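# Move green pen from blue plate to white plate

## Task

Carry the green pen off the blue plate and set it down on the white plate, then leave the gripper clear so nothing of the robot (camera cables included) touches the pen at the end.

## Robot and tools

Robot: two arms, left_arm and right_arm, each ending in a parallel two-finger gripper. In the scene frame the origin sits at table-top height midway between the nominal bases, +z points up, +x points out over the table, and left_arm is on the +y side (arm names do not match image sides). Calibrated bases: left_arm at (-0.015, +0.340, 0) m with quat_wxyz (+1.000, 0, 0, -0.004); right_arm at (+0.046, -0.370, 0) m with quat_wxyz (+1.000, 0, 0, +0.015). Both bases have +z up. Every hand pose, velocity, target and wrist-camera pose an arm reports or accepts is in that arm's own base frame; fixed cameras and the table use the scene frame. Reported positions can be a few cm off, more at long reach.

Gripper: fingers extend along its +z axis and separate along its y axis. end_effector_position is the point between the pads, roughly 1 cm short of the fingertips. Opening runs from -1 (closed) to +1 (fully open, 0.093 m).

Row format (used by all motion tools): one flat list of 16 numbers covering both arms, even if only one moves: left_arm x, y, z (metres), qw, qx, qy, qz (w first), opening; then the same eight for right_arm. Positions and quaternions are absolute poses in each arm's base frame, not offsets. To keep an arm still, resend the full pose from the last result before it started resting, plus its desired opening; resend the same quaternion every row to hold orientation. A 0 in the opening slot is a real command, so repeat the present command to leave a gripper alone.

execute_actions: argument actions is a list of actions; each action is a table of up to 15 rows, each row run for one 1/30 s step, with the last row held for the rest of the 15 steps. Each target must lie within 0.6 m of that gripper's current position along every one of its axes, or the action is refused for both arms; the first action is checked against the last reported state. An empty list just returns state and images. Optional cameras picks images: omitted, null or ["all"] gives all, [] gives none.

move: argument target is one 16-number row or a list of up to 15 rows (absolute poses, no 0.6 m check). Each gripper travels a straight line from its Hand target toward the goal, rotating the short way. speed is top speed in m/s, 0.002 to 2.9, default 0.25 (turn rate up to twice that in rad/s), one value or one per target. blend (metres) rounds corners in a list; 0 stops at each point. opening_speed (0.2 or more, units of the -1..1 scale per second) ramps finger changes. blocking=false returns after about 0.5 s while the move keeps running; a new move replaces a running one. Paths ignore obstacles and the other arm, grippers lag and can overshoot, especially near full stretch, and passing near an arm's own base can flip its shoulder posture, so route around it. Whole move is capped at 10 s. Opening changes on later list targets are applied only after everything comes to rest there. The result adds a move: line giving the ending (done, off_target, moving, held, fault) and limits (paced = pose clipped, held = steps withheld). done means at rest within 10 mm and 2 degrees; neither done nor off_target tells you about contact.

wait: seconds from 0 to 10; arms hold their last command, a running move carries on. stop: brakes the running move (needs room). zoom_image: camera is one of cam_head_left, cam_head_right, cam_left_wrist, cam_right_wrist; region [x0, y0, x1, y1] in pixels from the top-left, at most 504 by 504; all images are 672x504. finished_scene: scene = the current scene number; irreversible, so call it only once the pen rests on the white plate untouched.

Results: each arm's end_effector_position and end_effector_quat_wxyz, Hand target (where the arm is actually being driven, possibly short of your command), Tool commands, grip_measured (motor position on the -1..+1 scale), Joint positions (last value = finger gap in metres, zero-floored), Joint velocities ("within noise" means still), Joint torques (signed toward larger joint angles, include arm weight; the first three wrap at ±28 N m). Joint ranges (rad): waist -2.618 to 3.054, shoulder 0.000 to 3.142, elbow 0.000 to 3.142 (straight at 2.901), wrist pitch/yaw -1.571 to 1.571, wrist roll -2.094 to 2.094.

Control behaviour: commanded orientation is clipped each step to 40 degrees from the measured one; friction and weight can leave the hand low, short or tilted, and tiny moves may not happen or go sideways, so check position and tilt after each move and correct.

Gripping: pads meet at a reading near -0.94; each mm of object width adds about 0.0208. To grip firmly send at least 0.24 below the width's reading and keep sending it while holding; to release, send well above the width's reading. A thin pen may need a lower number. Readings can be up to 0.02 too open. Closing far below in one jump spikes the force briefly.

Avoid: dropping the pen or letting go while it moves, fast impacts or hard presses (faster moves and targets deeper past contact press harder), the arms or grippers colliding or one gripper closing on the other's fingers, and anything leaving the table. Motors heat when holding loads, stretched or pushing against the unreachable; MOTOR HOT appears at 75 °C, an over-temperature fault at 90 °C folds that arm for good. Loose objects may be nudged occasionally.

Each tool is called after ">>>" as name(argument=value, ...) on one line, values as JSON.

## Session

>>> execute_actions(actions=[])

Scene clock: 0.00 s.
left_arm: end_effector_position=(+0.3778, +0.0433, +0.0662) grip_measured=+1.000 end_effector_quat_wxyz=(+0.538, -0.102, +0.832, +0.092) | right_arm: end_effector_position=(+0.3883, -0.0296, +0.0658) grip_measured=+1.000 end_effector_quat_wxyz=(+0.518, +0.069, +0.847, -0.101)
Joint positions: left_arm=[-0.004 1.596 0.356 0.807 -0.27 -0.075 0.093] | right_arm=[0.046 1.599 0.425 0.694 0.285 0.036 0.093]
Joint velocities: within noise
Joint torques (N m): no reading
Motor temperatures (°C): left_arm=[26 28 30 30 26 28 26] | right_arm=[27 30 26 26 26 27 27]
Heat: left arm: 30 °C; right arm: 30 °C.
Hand target: left_arm +0.3805, +0.0433, +0.0712; +0.544, -0.103, +0.828, +0.092 | right_arm +0.3904, -0.0295, +0.0699; +0.523, +0.070, +0.844, -0.100
Tool commands: left_gripper/opening=+1.0 right_gripper/opening=+1.0

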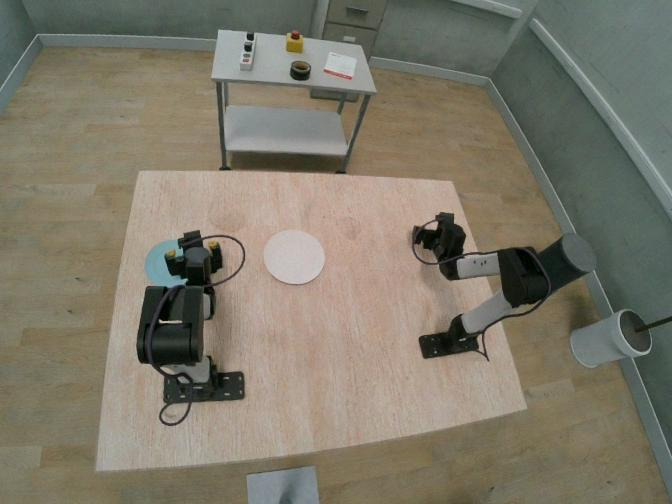

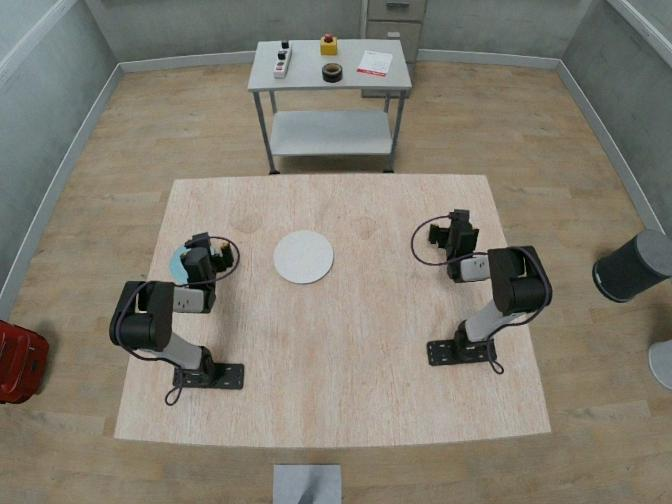

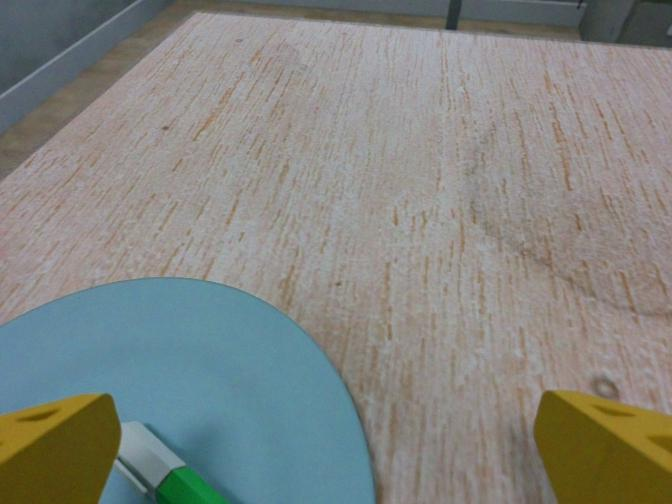

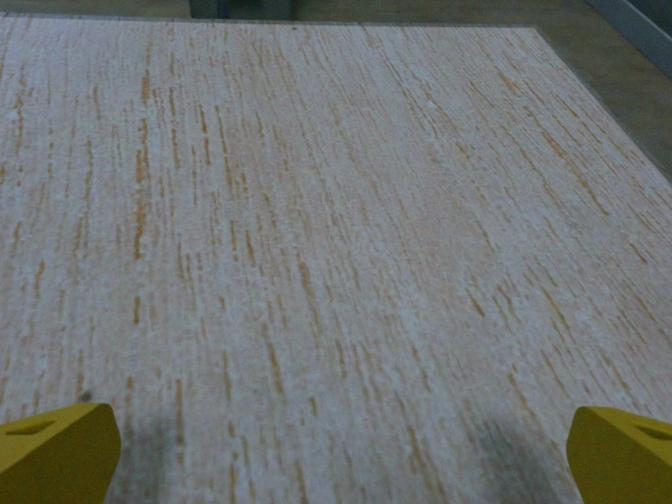

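>>> move(target=[0.27,0.05,0.22,0.087,0,0.996,0,1,0.3904,-0.0295,0.0699,0.523,0.070,0.844,-0.100,1])

Scene clock: 7.03 s.
left_arm: end_effector_position=(+0.2658, +0.0514, +0.2134) grip_measured=+1.000 end_effector_quat_wxyz=(+0.082, -0.010, +0.997, +0.008) | right_arm: end_effector_position=(+0.3883, -0.0296, +0.0658) grip_measured=+1.000 end_effector_quat_wxyz=(+0.518, +0.069, +0.847, -0.101)
Joint positions: left_arm=[0.201 1.46 1.528 -1.475 0.015 0.18 0.093] | right_arm=[0.046 1.599 0.425 0.694 0.285 0.036 0.093]
Joint velocities: within noise
Joint torques (N m): left_arm=[0.72 -3.34 10.35 0.64 0.25 0.19] | right_arm=[0.18 -6.05 5.19 2.63 0.01 0.09]
Motor temperatures (°C): left_arm=[26 28 31 31 26 28 26] | right_arm=[27 30 27 29 26 27 27]
Heat: left arm: 31 °C; right arm: 30 °C.
Hand target: left_arm +0.2688, +0.0514, +0.2212; +0.088, -0.006, +0.996, +0.001 | right_arm +0.3904, -0.0295, +0.0699; +0.523, +0.070, +0.844, -0.100
Off the commanded pose: left_arm 0.008 m, 2 deg | right_arm 0.005 m, 1 deg.
move: done

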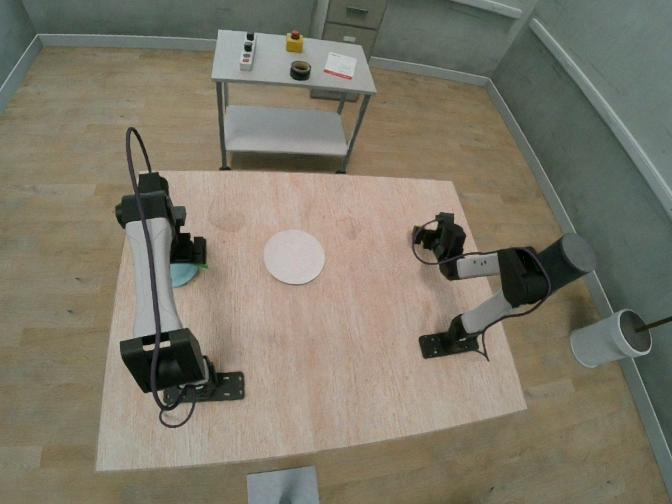

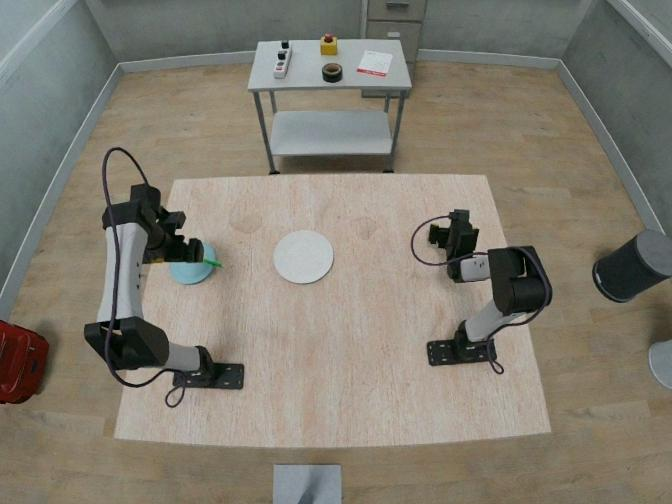

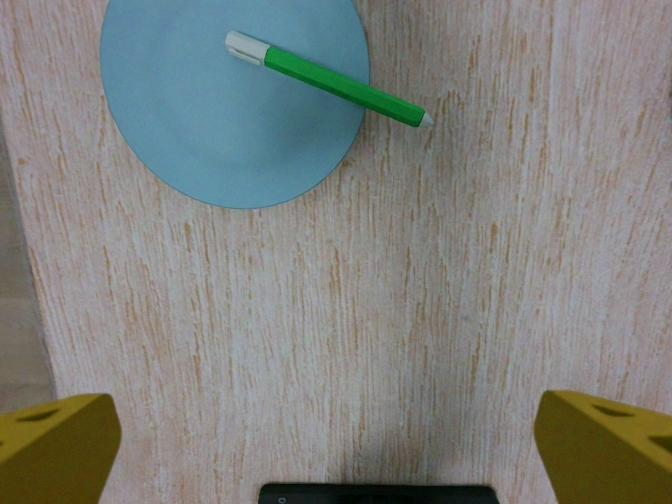

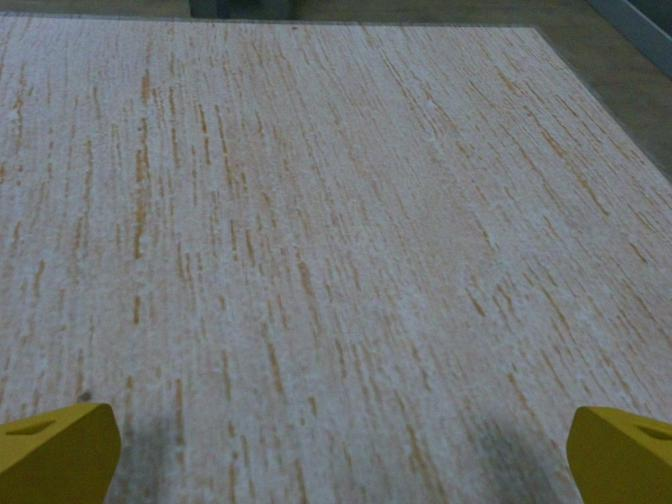

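>>> move(target=[0.335,0.045,0.14,0,-0.552,0.834,0,1,0.3904,-0.0295,0.0699,0.523,0.070,0.844,-0.100,1], cameras=["cam_left_wrist","cam_head_right"], speed=0.5)

Scene clock: 20.13 s.
left_arm: end_effector_position=(+0.3226, +0.0426, +0.1349) grip_measured=+1.000 end_effector_quat_wxyz=(-0.021, -0.545, +0.838, -0.002) | right_arm: end_effector_position=(+0.3883, -0.0296, +0.0658) grip_measured=+1.000 end_effector_quat_wxyz=(+0.518, +0.069, +0.847, -0.101)
Joint positions: left_arm=[0.142 1.807 1.595 -1.394 0.021 -1.01 0.093] | right_arm=[0.046 1.599 0.425 0.694 0.285 0.036 0.093]
Joint velocities: within noise
Joint torques (N m): left_arm=[-0.87 -5.71 10.19 0.47 -0.16 -0.15] | right_arm=[0.2 -6.05 5.23 2.63 0.01 0.08]
Motor temperatures (°C): left_arm=[26 29 33 31 26 28 26] | right_arm=[27 31 28 31 26 27 27]
Heat: left arm: 33 °C; right arm: 31 °C.
Hand target: left_arm +0.3348, +0.0432, +0.1403; -0.002, -0.548, +0.836, -0.005 | right_arm +0.3904, -0.0295, +0.0699; +0.523, +0.070, +0.844, -0.100
Off the commanded pose: left_arm 0.014 m, 3 deg | right_arm 0.005 m, 1 deg.
move: off_target (left_arm)
Images, in order (width x height): cam_head_right 672x504, cam_left_wrist 672x504.

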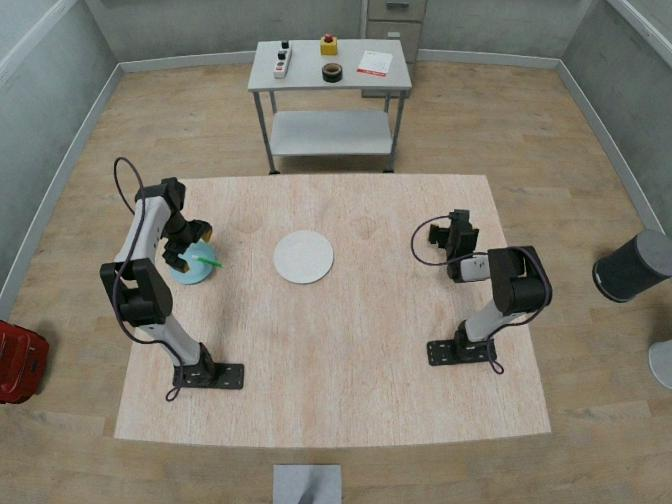

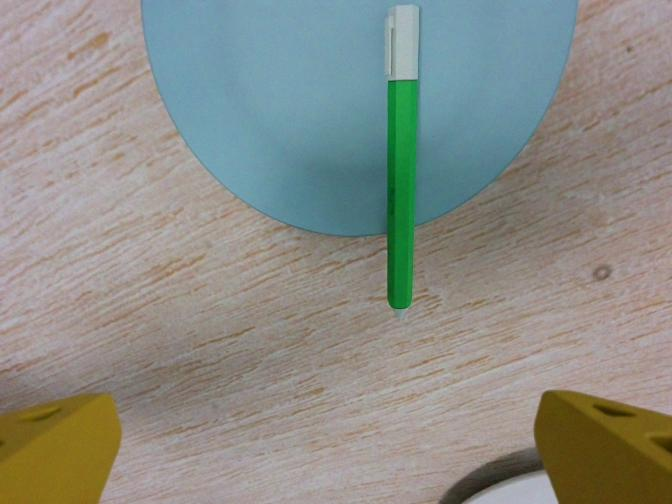

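>>> move(target=[0.362,0.050,0.085,0,-0.552,0.834,0,1,0.3904,-0.0295,0.0699,0.523,0.070,0.844,-0.100,1], cameras=["cam_left_wrist","cam_head_right"])

Scene clock: 37.13 s.
left_arm: end_effector_position=(+0.3640, +0.0485, +0.0947) grip_measured=+1.000 end_effector_quat_wxyz=(+0.002, -0.547, +0.837, -0.013) | right_arm: end_effector_position=(+0.3883, -0.0296, +0.0658) grip_measured=+1.000 end_effector_quat_wxyz=(+0.518, +0.069, +0.847, -0.101)
Joint positions: left_arm=[0.142 1.929 1.595 -1.222 0.021 -1.017 0.093] | right_arm=[0.046 1.599 0.425 0.694 0.285 0.036 0.093]
Joint velocities: within noise
Joint torques (N m): left_arm=[-0.53 -6.93 4.7 0.67 -0.28 -0.15] | right_arm=[0.18 -6.08 5.26 2.63 0 0.07]
Motor temperatures (°C): left_arm=[26 31 34 30 26 28 26] | right_arm=[27 32 29 33 26 27 27]
Heat: left arm: 34 °C; right arm: 33 °C.
Hand target: left_arm +0.3618, +0.0500, +0.0850; +0.000, -0.552, +0.834, +0.000 | right_arm +0.3904, -0.0295, +0.0699; +0.523, +0.070, +0.844, -0.100
Off the commanded pose: left_arm 0.010 m, 2 deg | right_arm 0.005 m, 1 deg.
move: done
Images, in order (width x height): cam_head_right 672x504, cam_left_wrist 672x504.

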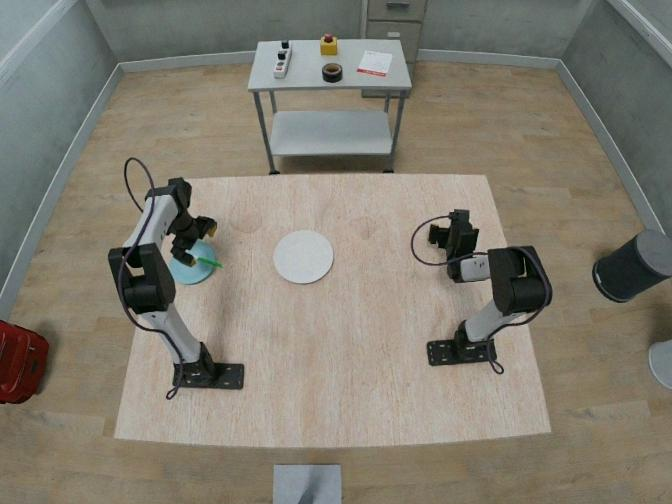

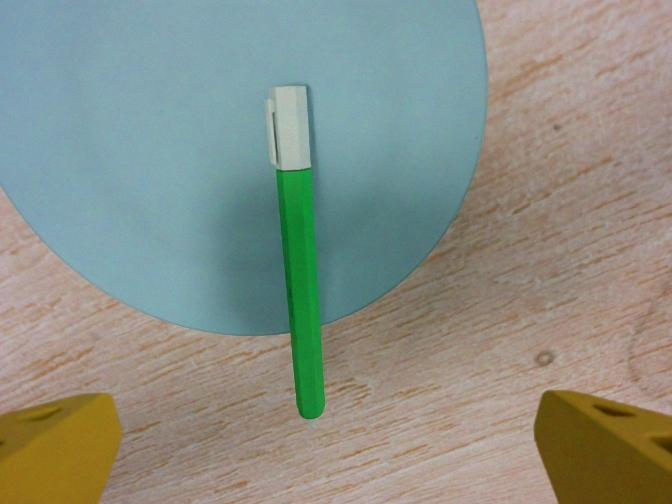

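>>> move(target=[0.369,0.078,0.04,0,-0.530,0.848,0,1,0.3904,-0.0295,0.0699,0.523,0.070,0.844,-0.100,1], cameras=["cam_left_wrist","cam_head_right"])

>>> zoom_image(camera="cam_head_right", region=[140, 190, 350, 310])

Scene clock: 51.10 s.
left_arm: end_effector_position=(+0.3720, +0.0740, +0.0492) grip_measured=+1.000 end_effector_quat_wxyz=(+0.002, -0.535, +0.845, -0.011) | right_arm: end_effector_position=(+0.3883, -0.0296, +0.0658) grip_measured=+1.000 end_effector_quat_wxyz=(+0.518, +0.069, +0.847, -0.101)
Joint positions: left_arm=[0.205 2.008 1.523 -1.075 0.02 -0.925 0.093] | right_arm=[0.046 1.599 0.425 0.694 0.285 0.036 0.093]
Joint velocities: within noise
Joint torques (N m): left_arm=[0.2 -7.39 4.81 0.68 -0.26 0.19] | right_arm=[0.17 -6.09 5.2 2.63 0.01 0.08]
Motor temperatures (°C): left_arm=[26 32 33 30 26 28 26] | right_arm=[27 32 29 34 26 27 27]
Heat: left arm: 33 °C; right arm: 34 °C.
Hand target: left_arm +0.3689, +0.0778, +0.0403; +0.000, -0.531, +0.848, +0.000 | right_arm +0.3904, -0.0295, +0.0699; +0.523, +0.070, +0.844, -0.100
Off the commanded pose: left_arm 0.010 m, 1 deg | right_arm 0.005 m, 1 deg.
move: done
Images, in order (width x height): cam_head_right 672x504, cam_left_wrist 672x504.

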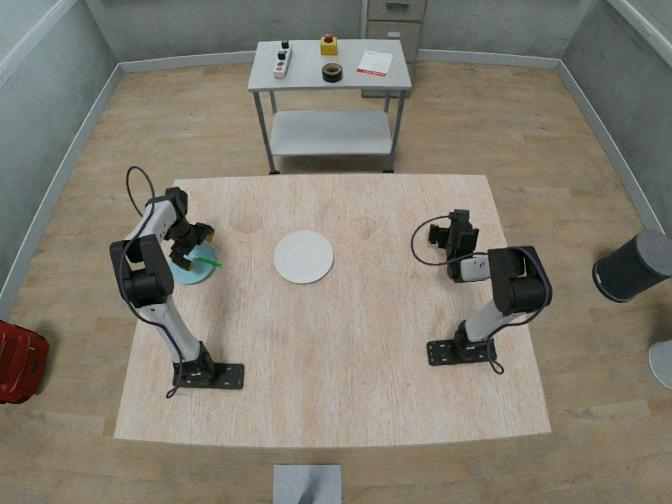

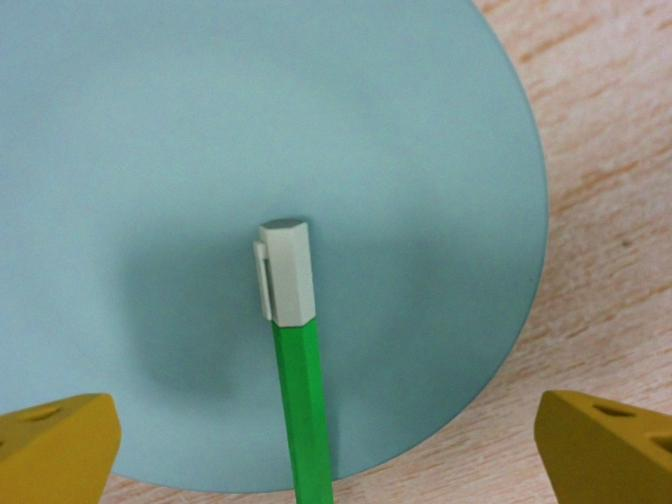

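Scaled by 2.400.

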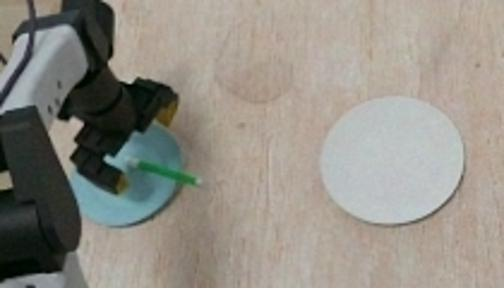

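>>> move(target=[0.361,0.079,0.012,0,-0.525,0.851,0,0.5,0.3904,-0.0295,0.0699,0.523,0.070,0.844,-0.100,1], cameras=["cam_left_wrist"], speed=0.1)

Scene clock: 59.07 s.
left_arm: end_effector_position=(+0.3640, +0.0738, +0.0247) grip_measured=+0.502 end_effector_quat_wxyz=(+0.001, -0.527, +0.850, -0.011) | right_arm: end_effector_position=(+0.3883, -0.0296, +0.0658) grip_measured=+1.000 end_effector_quat_wxyz=(+0.518, +0.069, +0.847, -0.101)
Joint positions: left_arm=[0.209 2.008 1.422 -0.975 0.02 -0.902 0.069] | right_arm=[0.046 1.599 0.425 0.694 0.285 0.036 0.093]
Joint velocities: within noise
Joint torques (N m): left_arm=[0.54 -6.74 4.15 0.83 -0.25 0.18] | right_arm=[0.18 -6.06 5.2 2.63 0.01 0.09]
Motor temperatures (°C): left_arm=[26 33 33 30 26 28 26] | right_arm=[27 33 29 34 26 27 27]
Heat: left arm: 33 °C; right arm: 34 °C.
Hand target: left_arm +0.3607, +0.0789, +0.0124; +0.000, -0.524, +0.852, +0.000 | right_arm +0.3904, -0.0295, +0.0699; +0.523, +0.070, +0.844, -0.100
Off the commanded pose: left_arm 0.014 m, 1 deg | right_arm 0.005 m, 1 deg.
move: off_target (left_arm)
Images, in order (width x height): cam_left_wrist 672x504.

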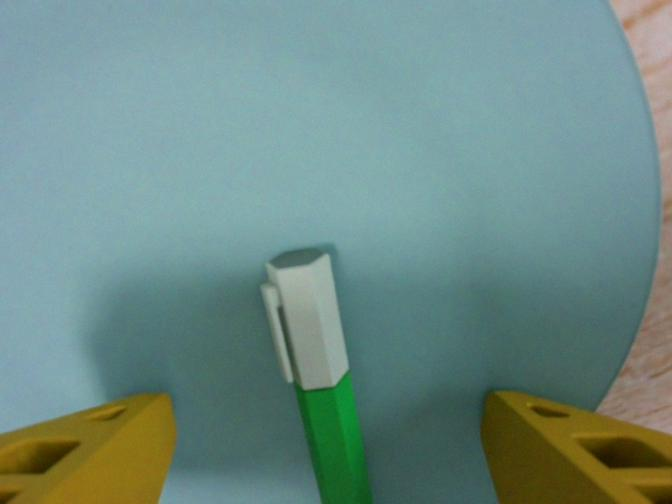

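>>> move(target=[[0.360,0.078,0.007,0,-0.46,0.888,0,0.5,0.3904,-0.0295,0.0699,0.523,0.070,0.844,-0.100,1],[0.360,0.078,0.007,0,-0.46,0.888,0,-0.96,0.3904,-0.0295,0.0699,0.523,0.070,0.844,-0.100,1]], cameras=["cam_left_wrist"], speed=0.1, opening_speed=1.5)

Scene clock: 68.43 s.
left_arm: end_effector_position=(+0.3672, +0.0779, +0.0207) grip_measured=-0.881 end_effector_quat_wxyz=(+0.015, -0.467, +0.884, -0.004) | right_arm: end_effector_position=(+0.3883, -0.0296, +0.0658) grip_measured=+1.000 end_effector_quat_wxyz=(+0.518, +0.069, +0.847, -0.101)
Joint positions: left_arm=[0.209 2.008 1.405 -0.935 0 -0.763 0.003] | right_arm=[0.046 1.599 0.425 0.694 0.285 0.036 0.093]
Joint velocities: within noise
Joint torques (N m): left_arm=[0.31 -6.52 4.23 0.66 -0.15 0.18] | right_arm=[0.2 -6.05 5.23 2.63 0.01 0.08]
Motor temperatures (°C): left_arm=[26 33 33 30 26 28 26] | right_arm=[27 33 30 35 26 27 27]
Heat: left arm: 33 °C; right arm: 35 °C.
Hand target: left_arm +0.3591, +0.0795, +0.0075; +0.001, -0.463, +0.886, +0.005 | right_arm +0.3904, -0.0295, +0.0699; +0.523, +0.070, +0.844, -0.100
Off the commanded pose: left_arm 0.015 m, 2 deg | right_arm 0.005 m, 1 deg.
move: off_target (left_arm); target 2's new opening was sent with left_arm's hand 0.017 m and 2 deg from that target
Images, in order (width x height): cam_left_wrist 672x504.

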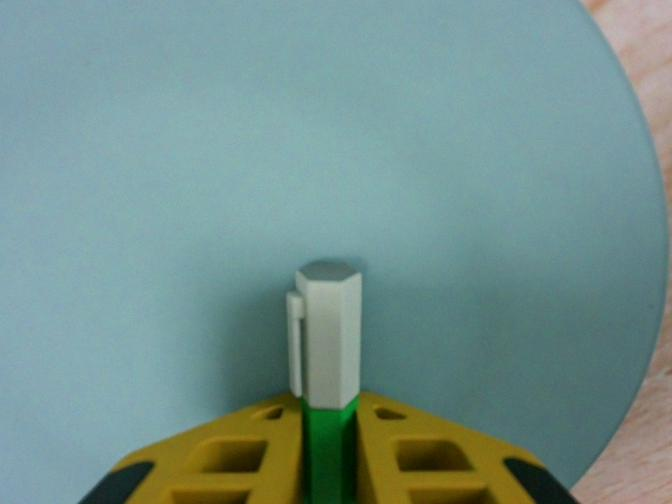

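>>> move(target=[[0.367,0.078,0.11,0,-0.46,0.888,0,-0.96,0.3904,-0.0295,0.0699,0.523,0.070,0.844,-0.100,1],[0.384,-0.242,0.10,0,-0.174,0.985,0,-0.96,0.3904,-0.0295,0.0699,0.523,0.070,0.844,-0.100,1]], blend=0.03, cameras=["cam_left_wrist","cam_head_right"])

>>> zoom_image(camera="cam_head_right", region=[200, 190, 410, 310])

Scene clock: 85.20 s.
left_arm: end_effector_position=(+0.3773, -0.2439, +0.0990) grip_measured=-0.891 end_effector_quat_wxyz=(-0.004, -0.159, +0.987, -0.004) | right_arm: end_effector_position=(+0.3883, -0.0296, +0.0658) grip_measured=+1.000 end_effector_quat_wxyz=(+0.518, +0.069, +0.847, -0.101)
Joint positions: left_arm=[-0.57 2.32 2.216 -1.469 0.01 -0.889 0.002] | right_arm=[0.046 1.599 0.425 0.694 0.285 0.036 0.093]
Joint velocities: within noise
Joint torques (N m): left_arm=[0.73 -8.64 10.25 0.32 -0.1 -0.15] | right_arm=[0.2 -6.08 5.22 2.63 0.02 0.08]
Motor temperatures (°C): left_arm=[26 34 33 30 26 28 27] | right_arm=[27 33 30 36 26 27 27]
Heat: left arm: 34 °C; right arm: 36 °C.
Hand target: left_arm +0.3839, -0.2423, +0.0999; +0.000, -0.171, +0.985, -0.003 | right_arm +0.3904, -0.0295, +0.0699; +0.523, +0.070, +0.844, -0.100
Off the commanded pose: left_arm 0.007 m, 2 deg | right_arm 0.005 m, 1 deg.
move: done
Images, in order (width x height): cam_head_right 672x504, cam_left_wrist 672x504.

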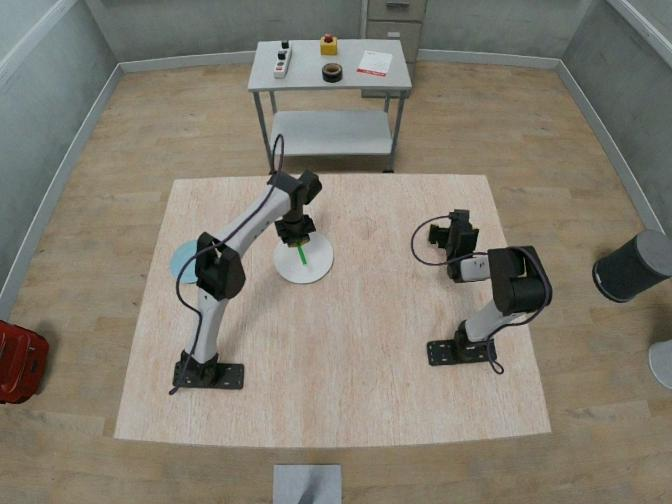

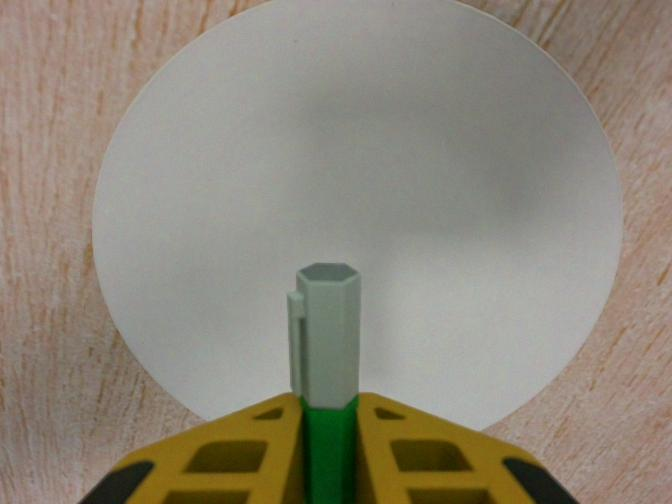

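Scaled by 2.400.

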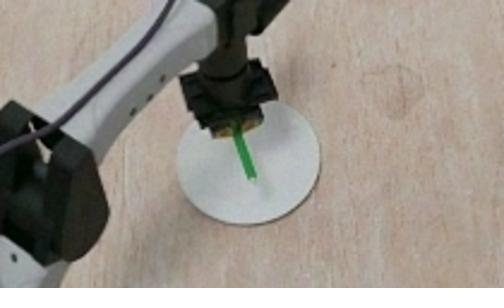

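>>> move(target=[0.436,-0.232,0.05,0,-0.174,0.985,0,-0.96,0.3904,-0.0295,0.0699,0.523,0.070,0.844,-0.100,1], cameras=["cam_left_wrist","cam_head_right"])

>>> zoom_image(camera="cam_head_right", region=[200, 190, 410, 310])

Scene clock: 96.33 s.
left_arm: end_effector_position=(+0.4324, -0.2313, +0.0502) grip_measured=-0.891 end_effector_quat_wxyz=(-0.004, -0.181, +0.983, -0.004) | right_arm: end_effector_position=(+0.3883, -0.0296, +0.0658) grip_measured=+1.000 end_effector_quat_wxyz=(+0.518, +0.069, +0.847, -0.101)
Joint positions: left_arm=[-0.488 2.561 2.456 -1.467 0.01 -0.852 0.002] | right_arm=[0.046 1.599 0.425 0.694 0.285 0.036 0.093]
Joint velocities: within noise
Joint torques (N m): left_arm=[-0.23 -9.81 10.19 0.3 -0.14 0.18] | right_arm=[0.2 -6.08 5.23 2.63 0.01 0.09]
Motor temperatures (°C): left_arm=[26 36 34 30 26 28 27] | right_arm=[27 33 30 37 26 27 27]
Heat: left arm: 36 °C; right arm: 37 °C.
Hand target: left_arm +0.4359, -0.2322, +0.0500; +0.001, -0.174, +0.985, -0.001 | right_arm +0.3904, -0.0295, +0.0699; +0.523, +0.070, +0.844, -0.100
Off the commanded pose: left_arm 0.004 m, 1 deg | right_arm 0.005 m, 1 deg.
move: done
Images, in order (width x height): cam_head_right 672x504, cam_left_wrist 672x504.

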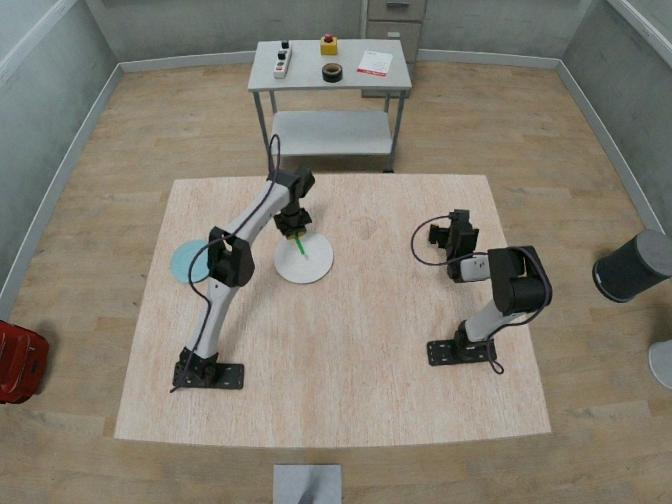

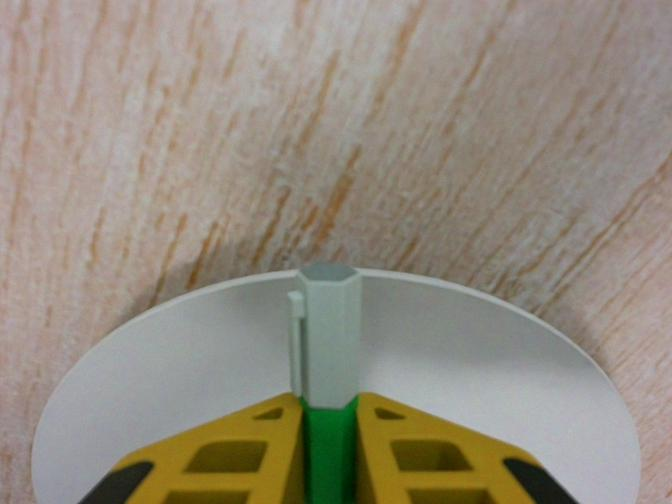

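Scaled by 2.400.

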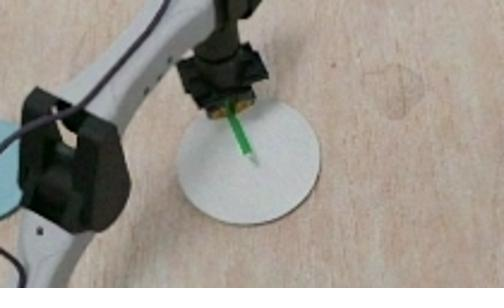

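>>> move(target=[[0.402,-0.240,0.048,0,-0.174,0.985,0,-0.96,0.3904,-0.0295,0.0699,0.523,0.070,0.844,-0.100,1],[0.402,-0.240,0.022,0,-0.174,0.985,0,-0.96,0.3904,-0.0295,0.0699,0.523,0.070,0.844,-0.100,1]], cameras=["cam_left_wrist","cam_head_right"], speed=[0.2,0.06])

>>> zoom_image(camera="cam_head_right", region=[250, 200, 350, 300])

Scene clock: 108.73 s.
left_arm: end_effector_position=(+0.3932, -0.2375, +0.0226) grip_measured=-0.891 end_effector_quat_wxyz=(-0.024, -0.170, +0.985, +0.013) | right_arm: end_effector_position=(+0.3883, -0.0296, +0.0658) grip_measured=+1.000 end_effector_quat_wxyz=(+0.518, +0.069, +0.847, -0.101)
Joint positions: left_arm=[-0.539 2.435 2.114 -1.303 0.01 -0.88 0.002] | right_arm=[0.046 1.599 0.425 0.694 0.285 0.036 0.093]
Joint velocities: within noise
Joint torques (N m): left_arm=[0.1 -12.18 3.81 0.99 -0.15 -0.13] | right_arm=[0.21 -6.06 5.2 2.63 0.01 0.08]
Motor temperatures (°C): left_arm=[26 39 36 30 26 28 27] | right_arm=[27 33 30 37 26 27 27]
Heat: left arm: 39 °C; right arm: 37 °C.
Hand target: left_arm +0.4018, -0.2396, +0.0224; -0.002, -0.177, +0.984, +0.001 | right_arm +0.3904, -0.0295, +0.0699; +0.523, +0.070, +0.844, -0.100
Off the commanded pose: left_arm 0.009 m, 3 deg | right_arm 0.005 m, 1 deg.
move: off_target (left_arm)
Images, in order (width x height): cam_head_right 672x504, cam_left_wrist 672x504.

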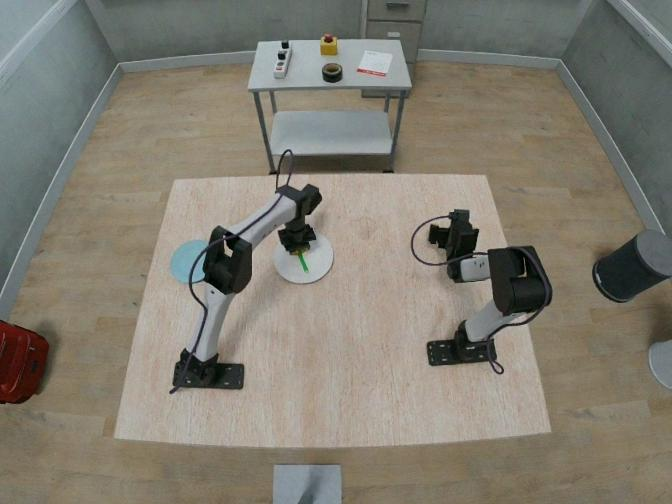

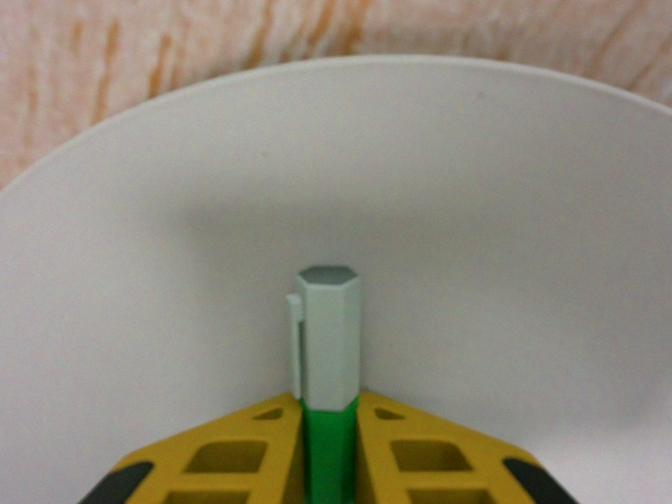

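Scaled by 5.040.

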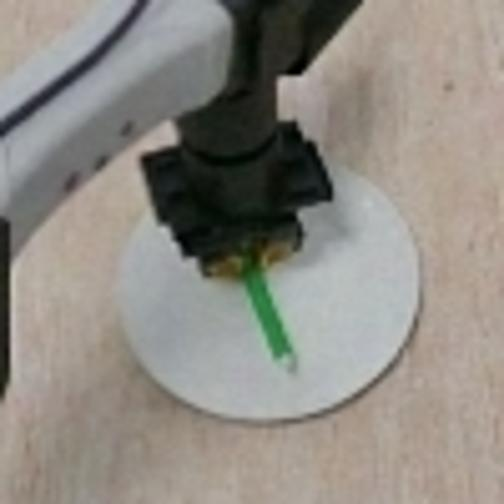

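>>> move(target=[[0.397,-0.240,0.011,0,-0.174,0.985,0,-0.96,0.3904,-0.0295,0.0699,0.523,0.070,0.844,-0.100,1]], cameras=["cam_left_wrist","cam_head_left"], speed=0.04)

Scene clock: 113.67 s.
left_arm: end_effector_position=(+0.3929, -0.2373, +0.0219) grip_measured=-0.891 end_effector_quat_wxyz=(-0.013, -0.170, +0.985, +0.004) | right_arm: end_effector_position=(+0.3883, -0.0296, +0.0658) grip_measured=+1.000 end_effector_quat_wxyz=(+0.518, +0.069, +0.847, -0.101)
Joint positions: left_arm=[-0.539 2.399 2.047 -1.245 0.01 -0.88 0.002] | right_arm=[0.046 1.599 0.425 0.694 0.285 0.036 0.093]
Joint velocities: within noise
Joint torques (N m): left_arm=[-0.46 -10.48 3.3 1.05 -0.15 -0.12] | right_arm=[0.21 -6.06 5.2 2.63 0.01 0.09]
Motor temperatures (°C): left_arm=[26 40 35 30 26 28 27] | right_arm=[27 33 30 38 26 27 27]
Heat: left arm: 40 °C; right arm: 38 °C.
Hand target: left_arm +0.3966, -0.2398, +0.0112; -0.001, -0.174, +0.985, +0.001 | right_arm +0.3904, -0.0295, +0.0699; +0.523, +0.070, +0.844, -0.100
Off the commanded pose: left_arm 0.012 m, 2 deg | right_arm 0.005 m, 1 deg.
move: off_target (left_arm)
Images, in order (width x height): cam_head_left 672x504, cam_left_wrist 672x504.

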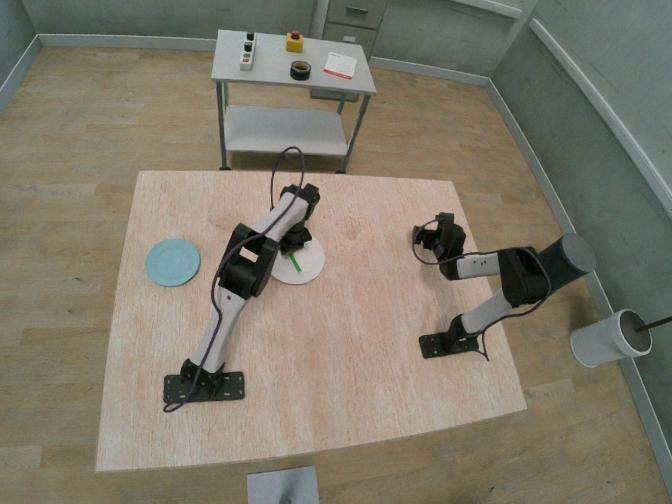

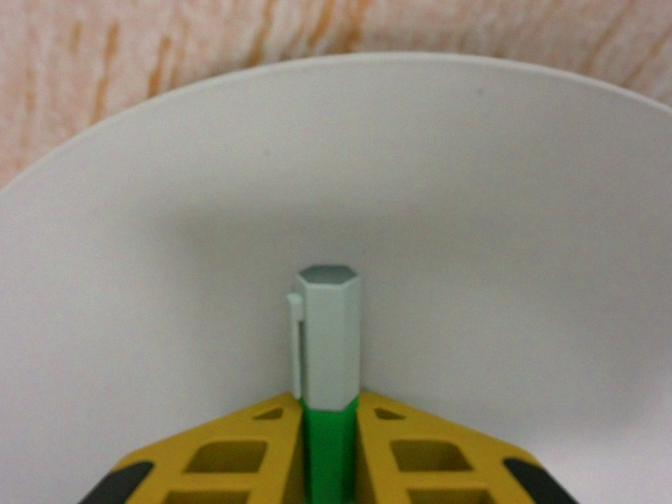

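Z unchanged: in contact. Release.

>>> move(target=[[0.395,-0.239,0.016,0,-0.174,0.985,0,-0.96,0.3904,-0.0295,0.0699,0.523,0.070,0.844,-0.100,1],[0.395,-0.239,0.016,0,-0.174,0.985,0,-0.2,0.3904,-0.0295,0.0699,0.523,0.070,0.844,-0.100,1],[0.395,-0.239,0.14,0,-0.174,0.985,0,-0.2,0.3904,-0.0295,0.0699,0.523,0.070,0.844,-0.100,1]], cameras=["cam_left_wrist"], speed=0.15, opening_speed=1)

Scene clock: 122.33 s.
left_arm: end_effector_position=(+0.3935, -0.2377, +0.1116) grip_measured=-0.203 end_effector_quat_wxyz=(+0.001, -0.166, +0.986, -0.008) | right_arm: end_effector_position=(+0.3883, -0.0296, +0.0658) grip_measured=+1.000 end_effector_quat_wxyz=(+0.518, +0.069, +0.847, -0.101)
Joint positions: left_arm=[-0.539 2.381 2.375 -1.552 0.01 -0.874 0.035] | right_arm=[0.046 1.599 0.425 0.694 0.285 0.036 0.093]
Joint velocities: within noise
Joint torques (N m): left_arm=[-0.49 -13.9 9.21 0.31 -0.15 -0.13] | right_arm=[0.18 -6.08 5.22 2.64 0.01 0.08]
Motor temperatures (°C): left_arm=[26 42 35 30 26 28 27] | right_arm=[27 33 30 38 26 27 27]
Heat: left arm: 42 °C; right arm: 38 °C.
Hand target: left_arm +0.3944, -0.2386, +0.1389; +0.028, -0.171, +0.985, -0.024 | right_arm +0.3904, -0.0295, +0.0699; +0.523, +0.070, +0.844, -0.100
Off the commanded pose: left_arm 0.028 m, 1 deg | right_arm 0.005 m, 1 deg.
joint sent to its limit (left arm) — joint 4 (wrist pitch), lower limit. The joint targets are off in orientation, not in position.
move: off_target (left_arm)
Images, in order (width x height): cam_left_wrist 672x504.

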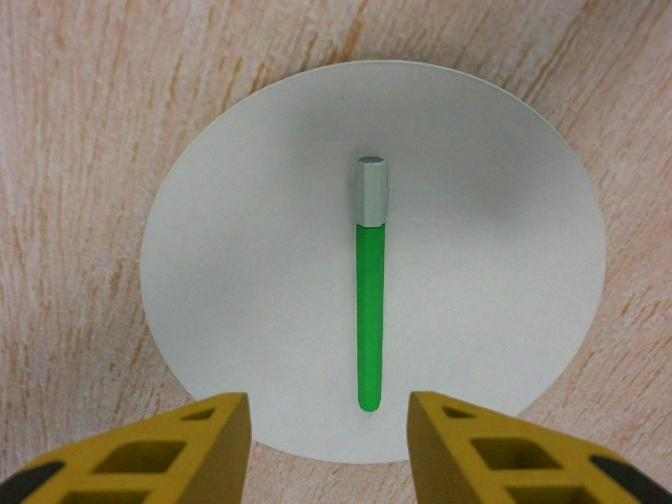

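>>> finished_scene(scene=1)

The scene is finished: the task was done.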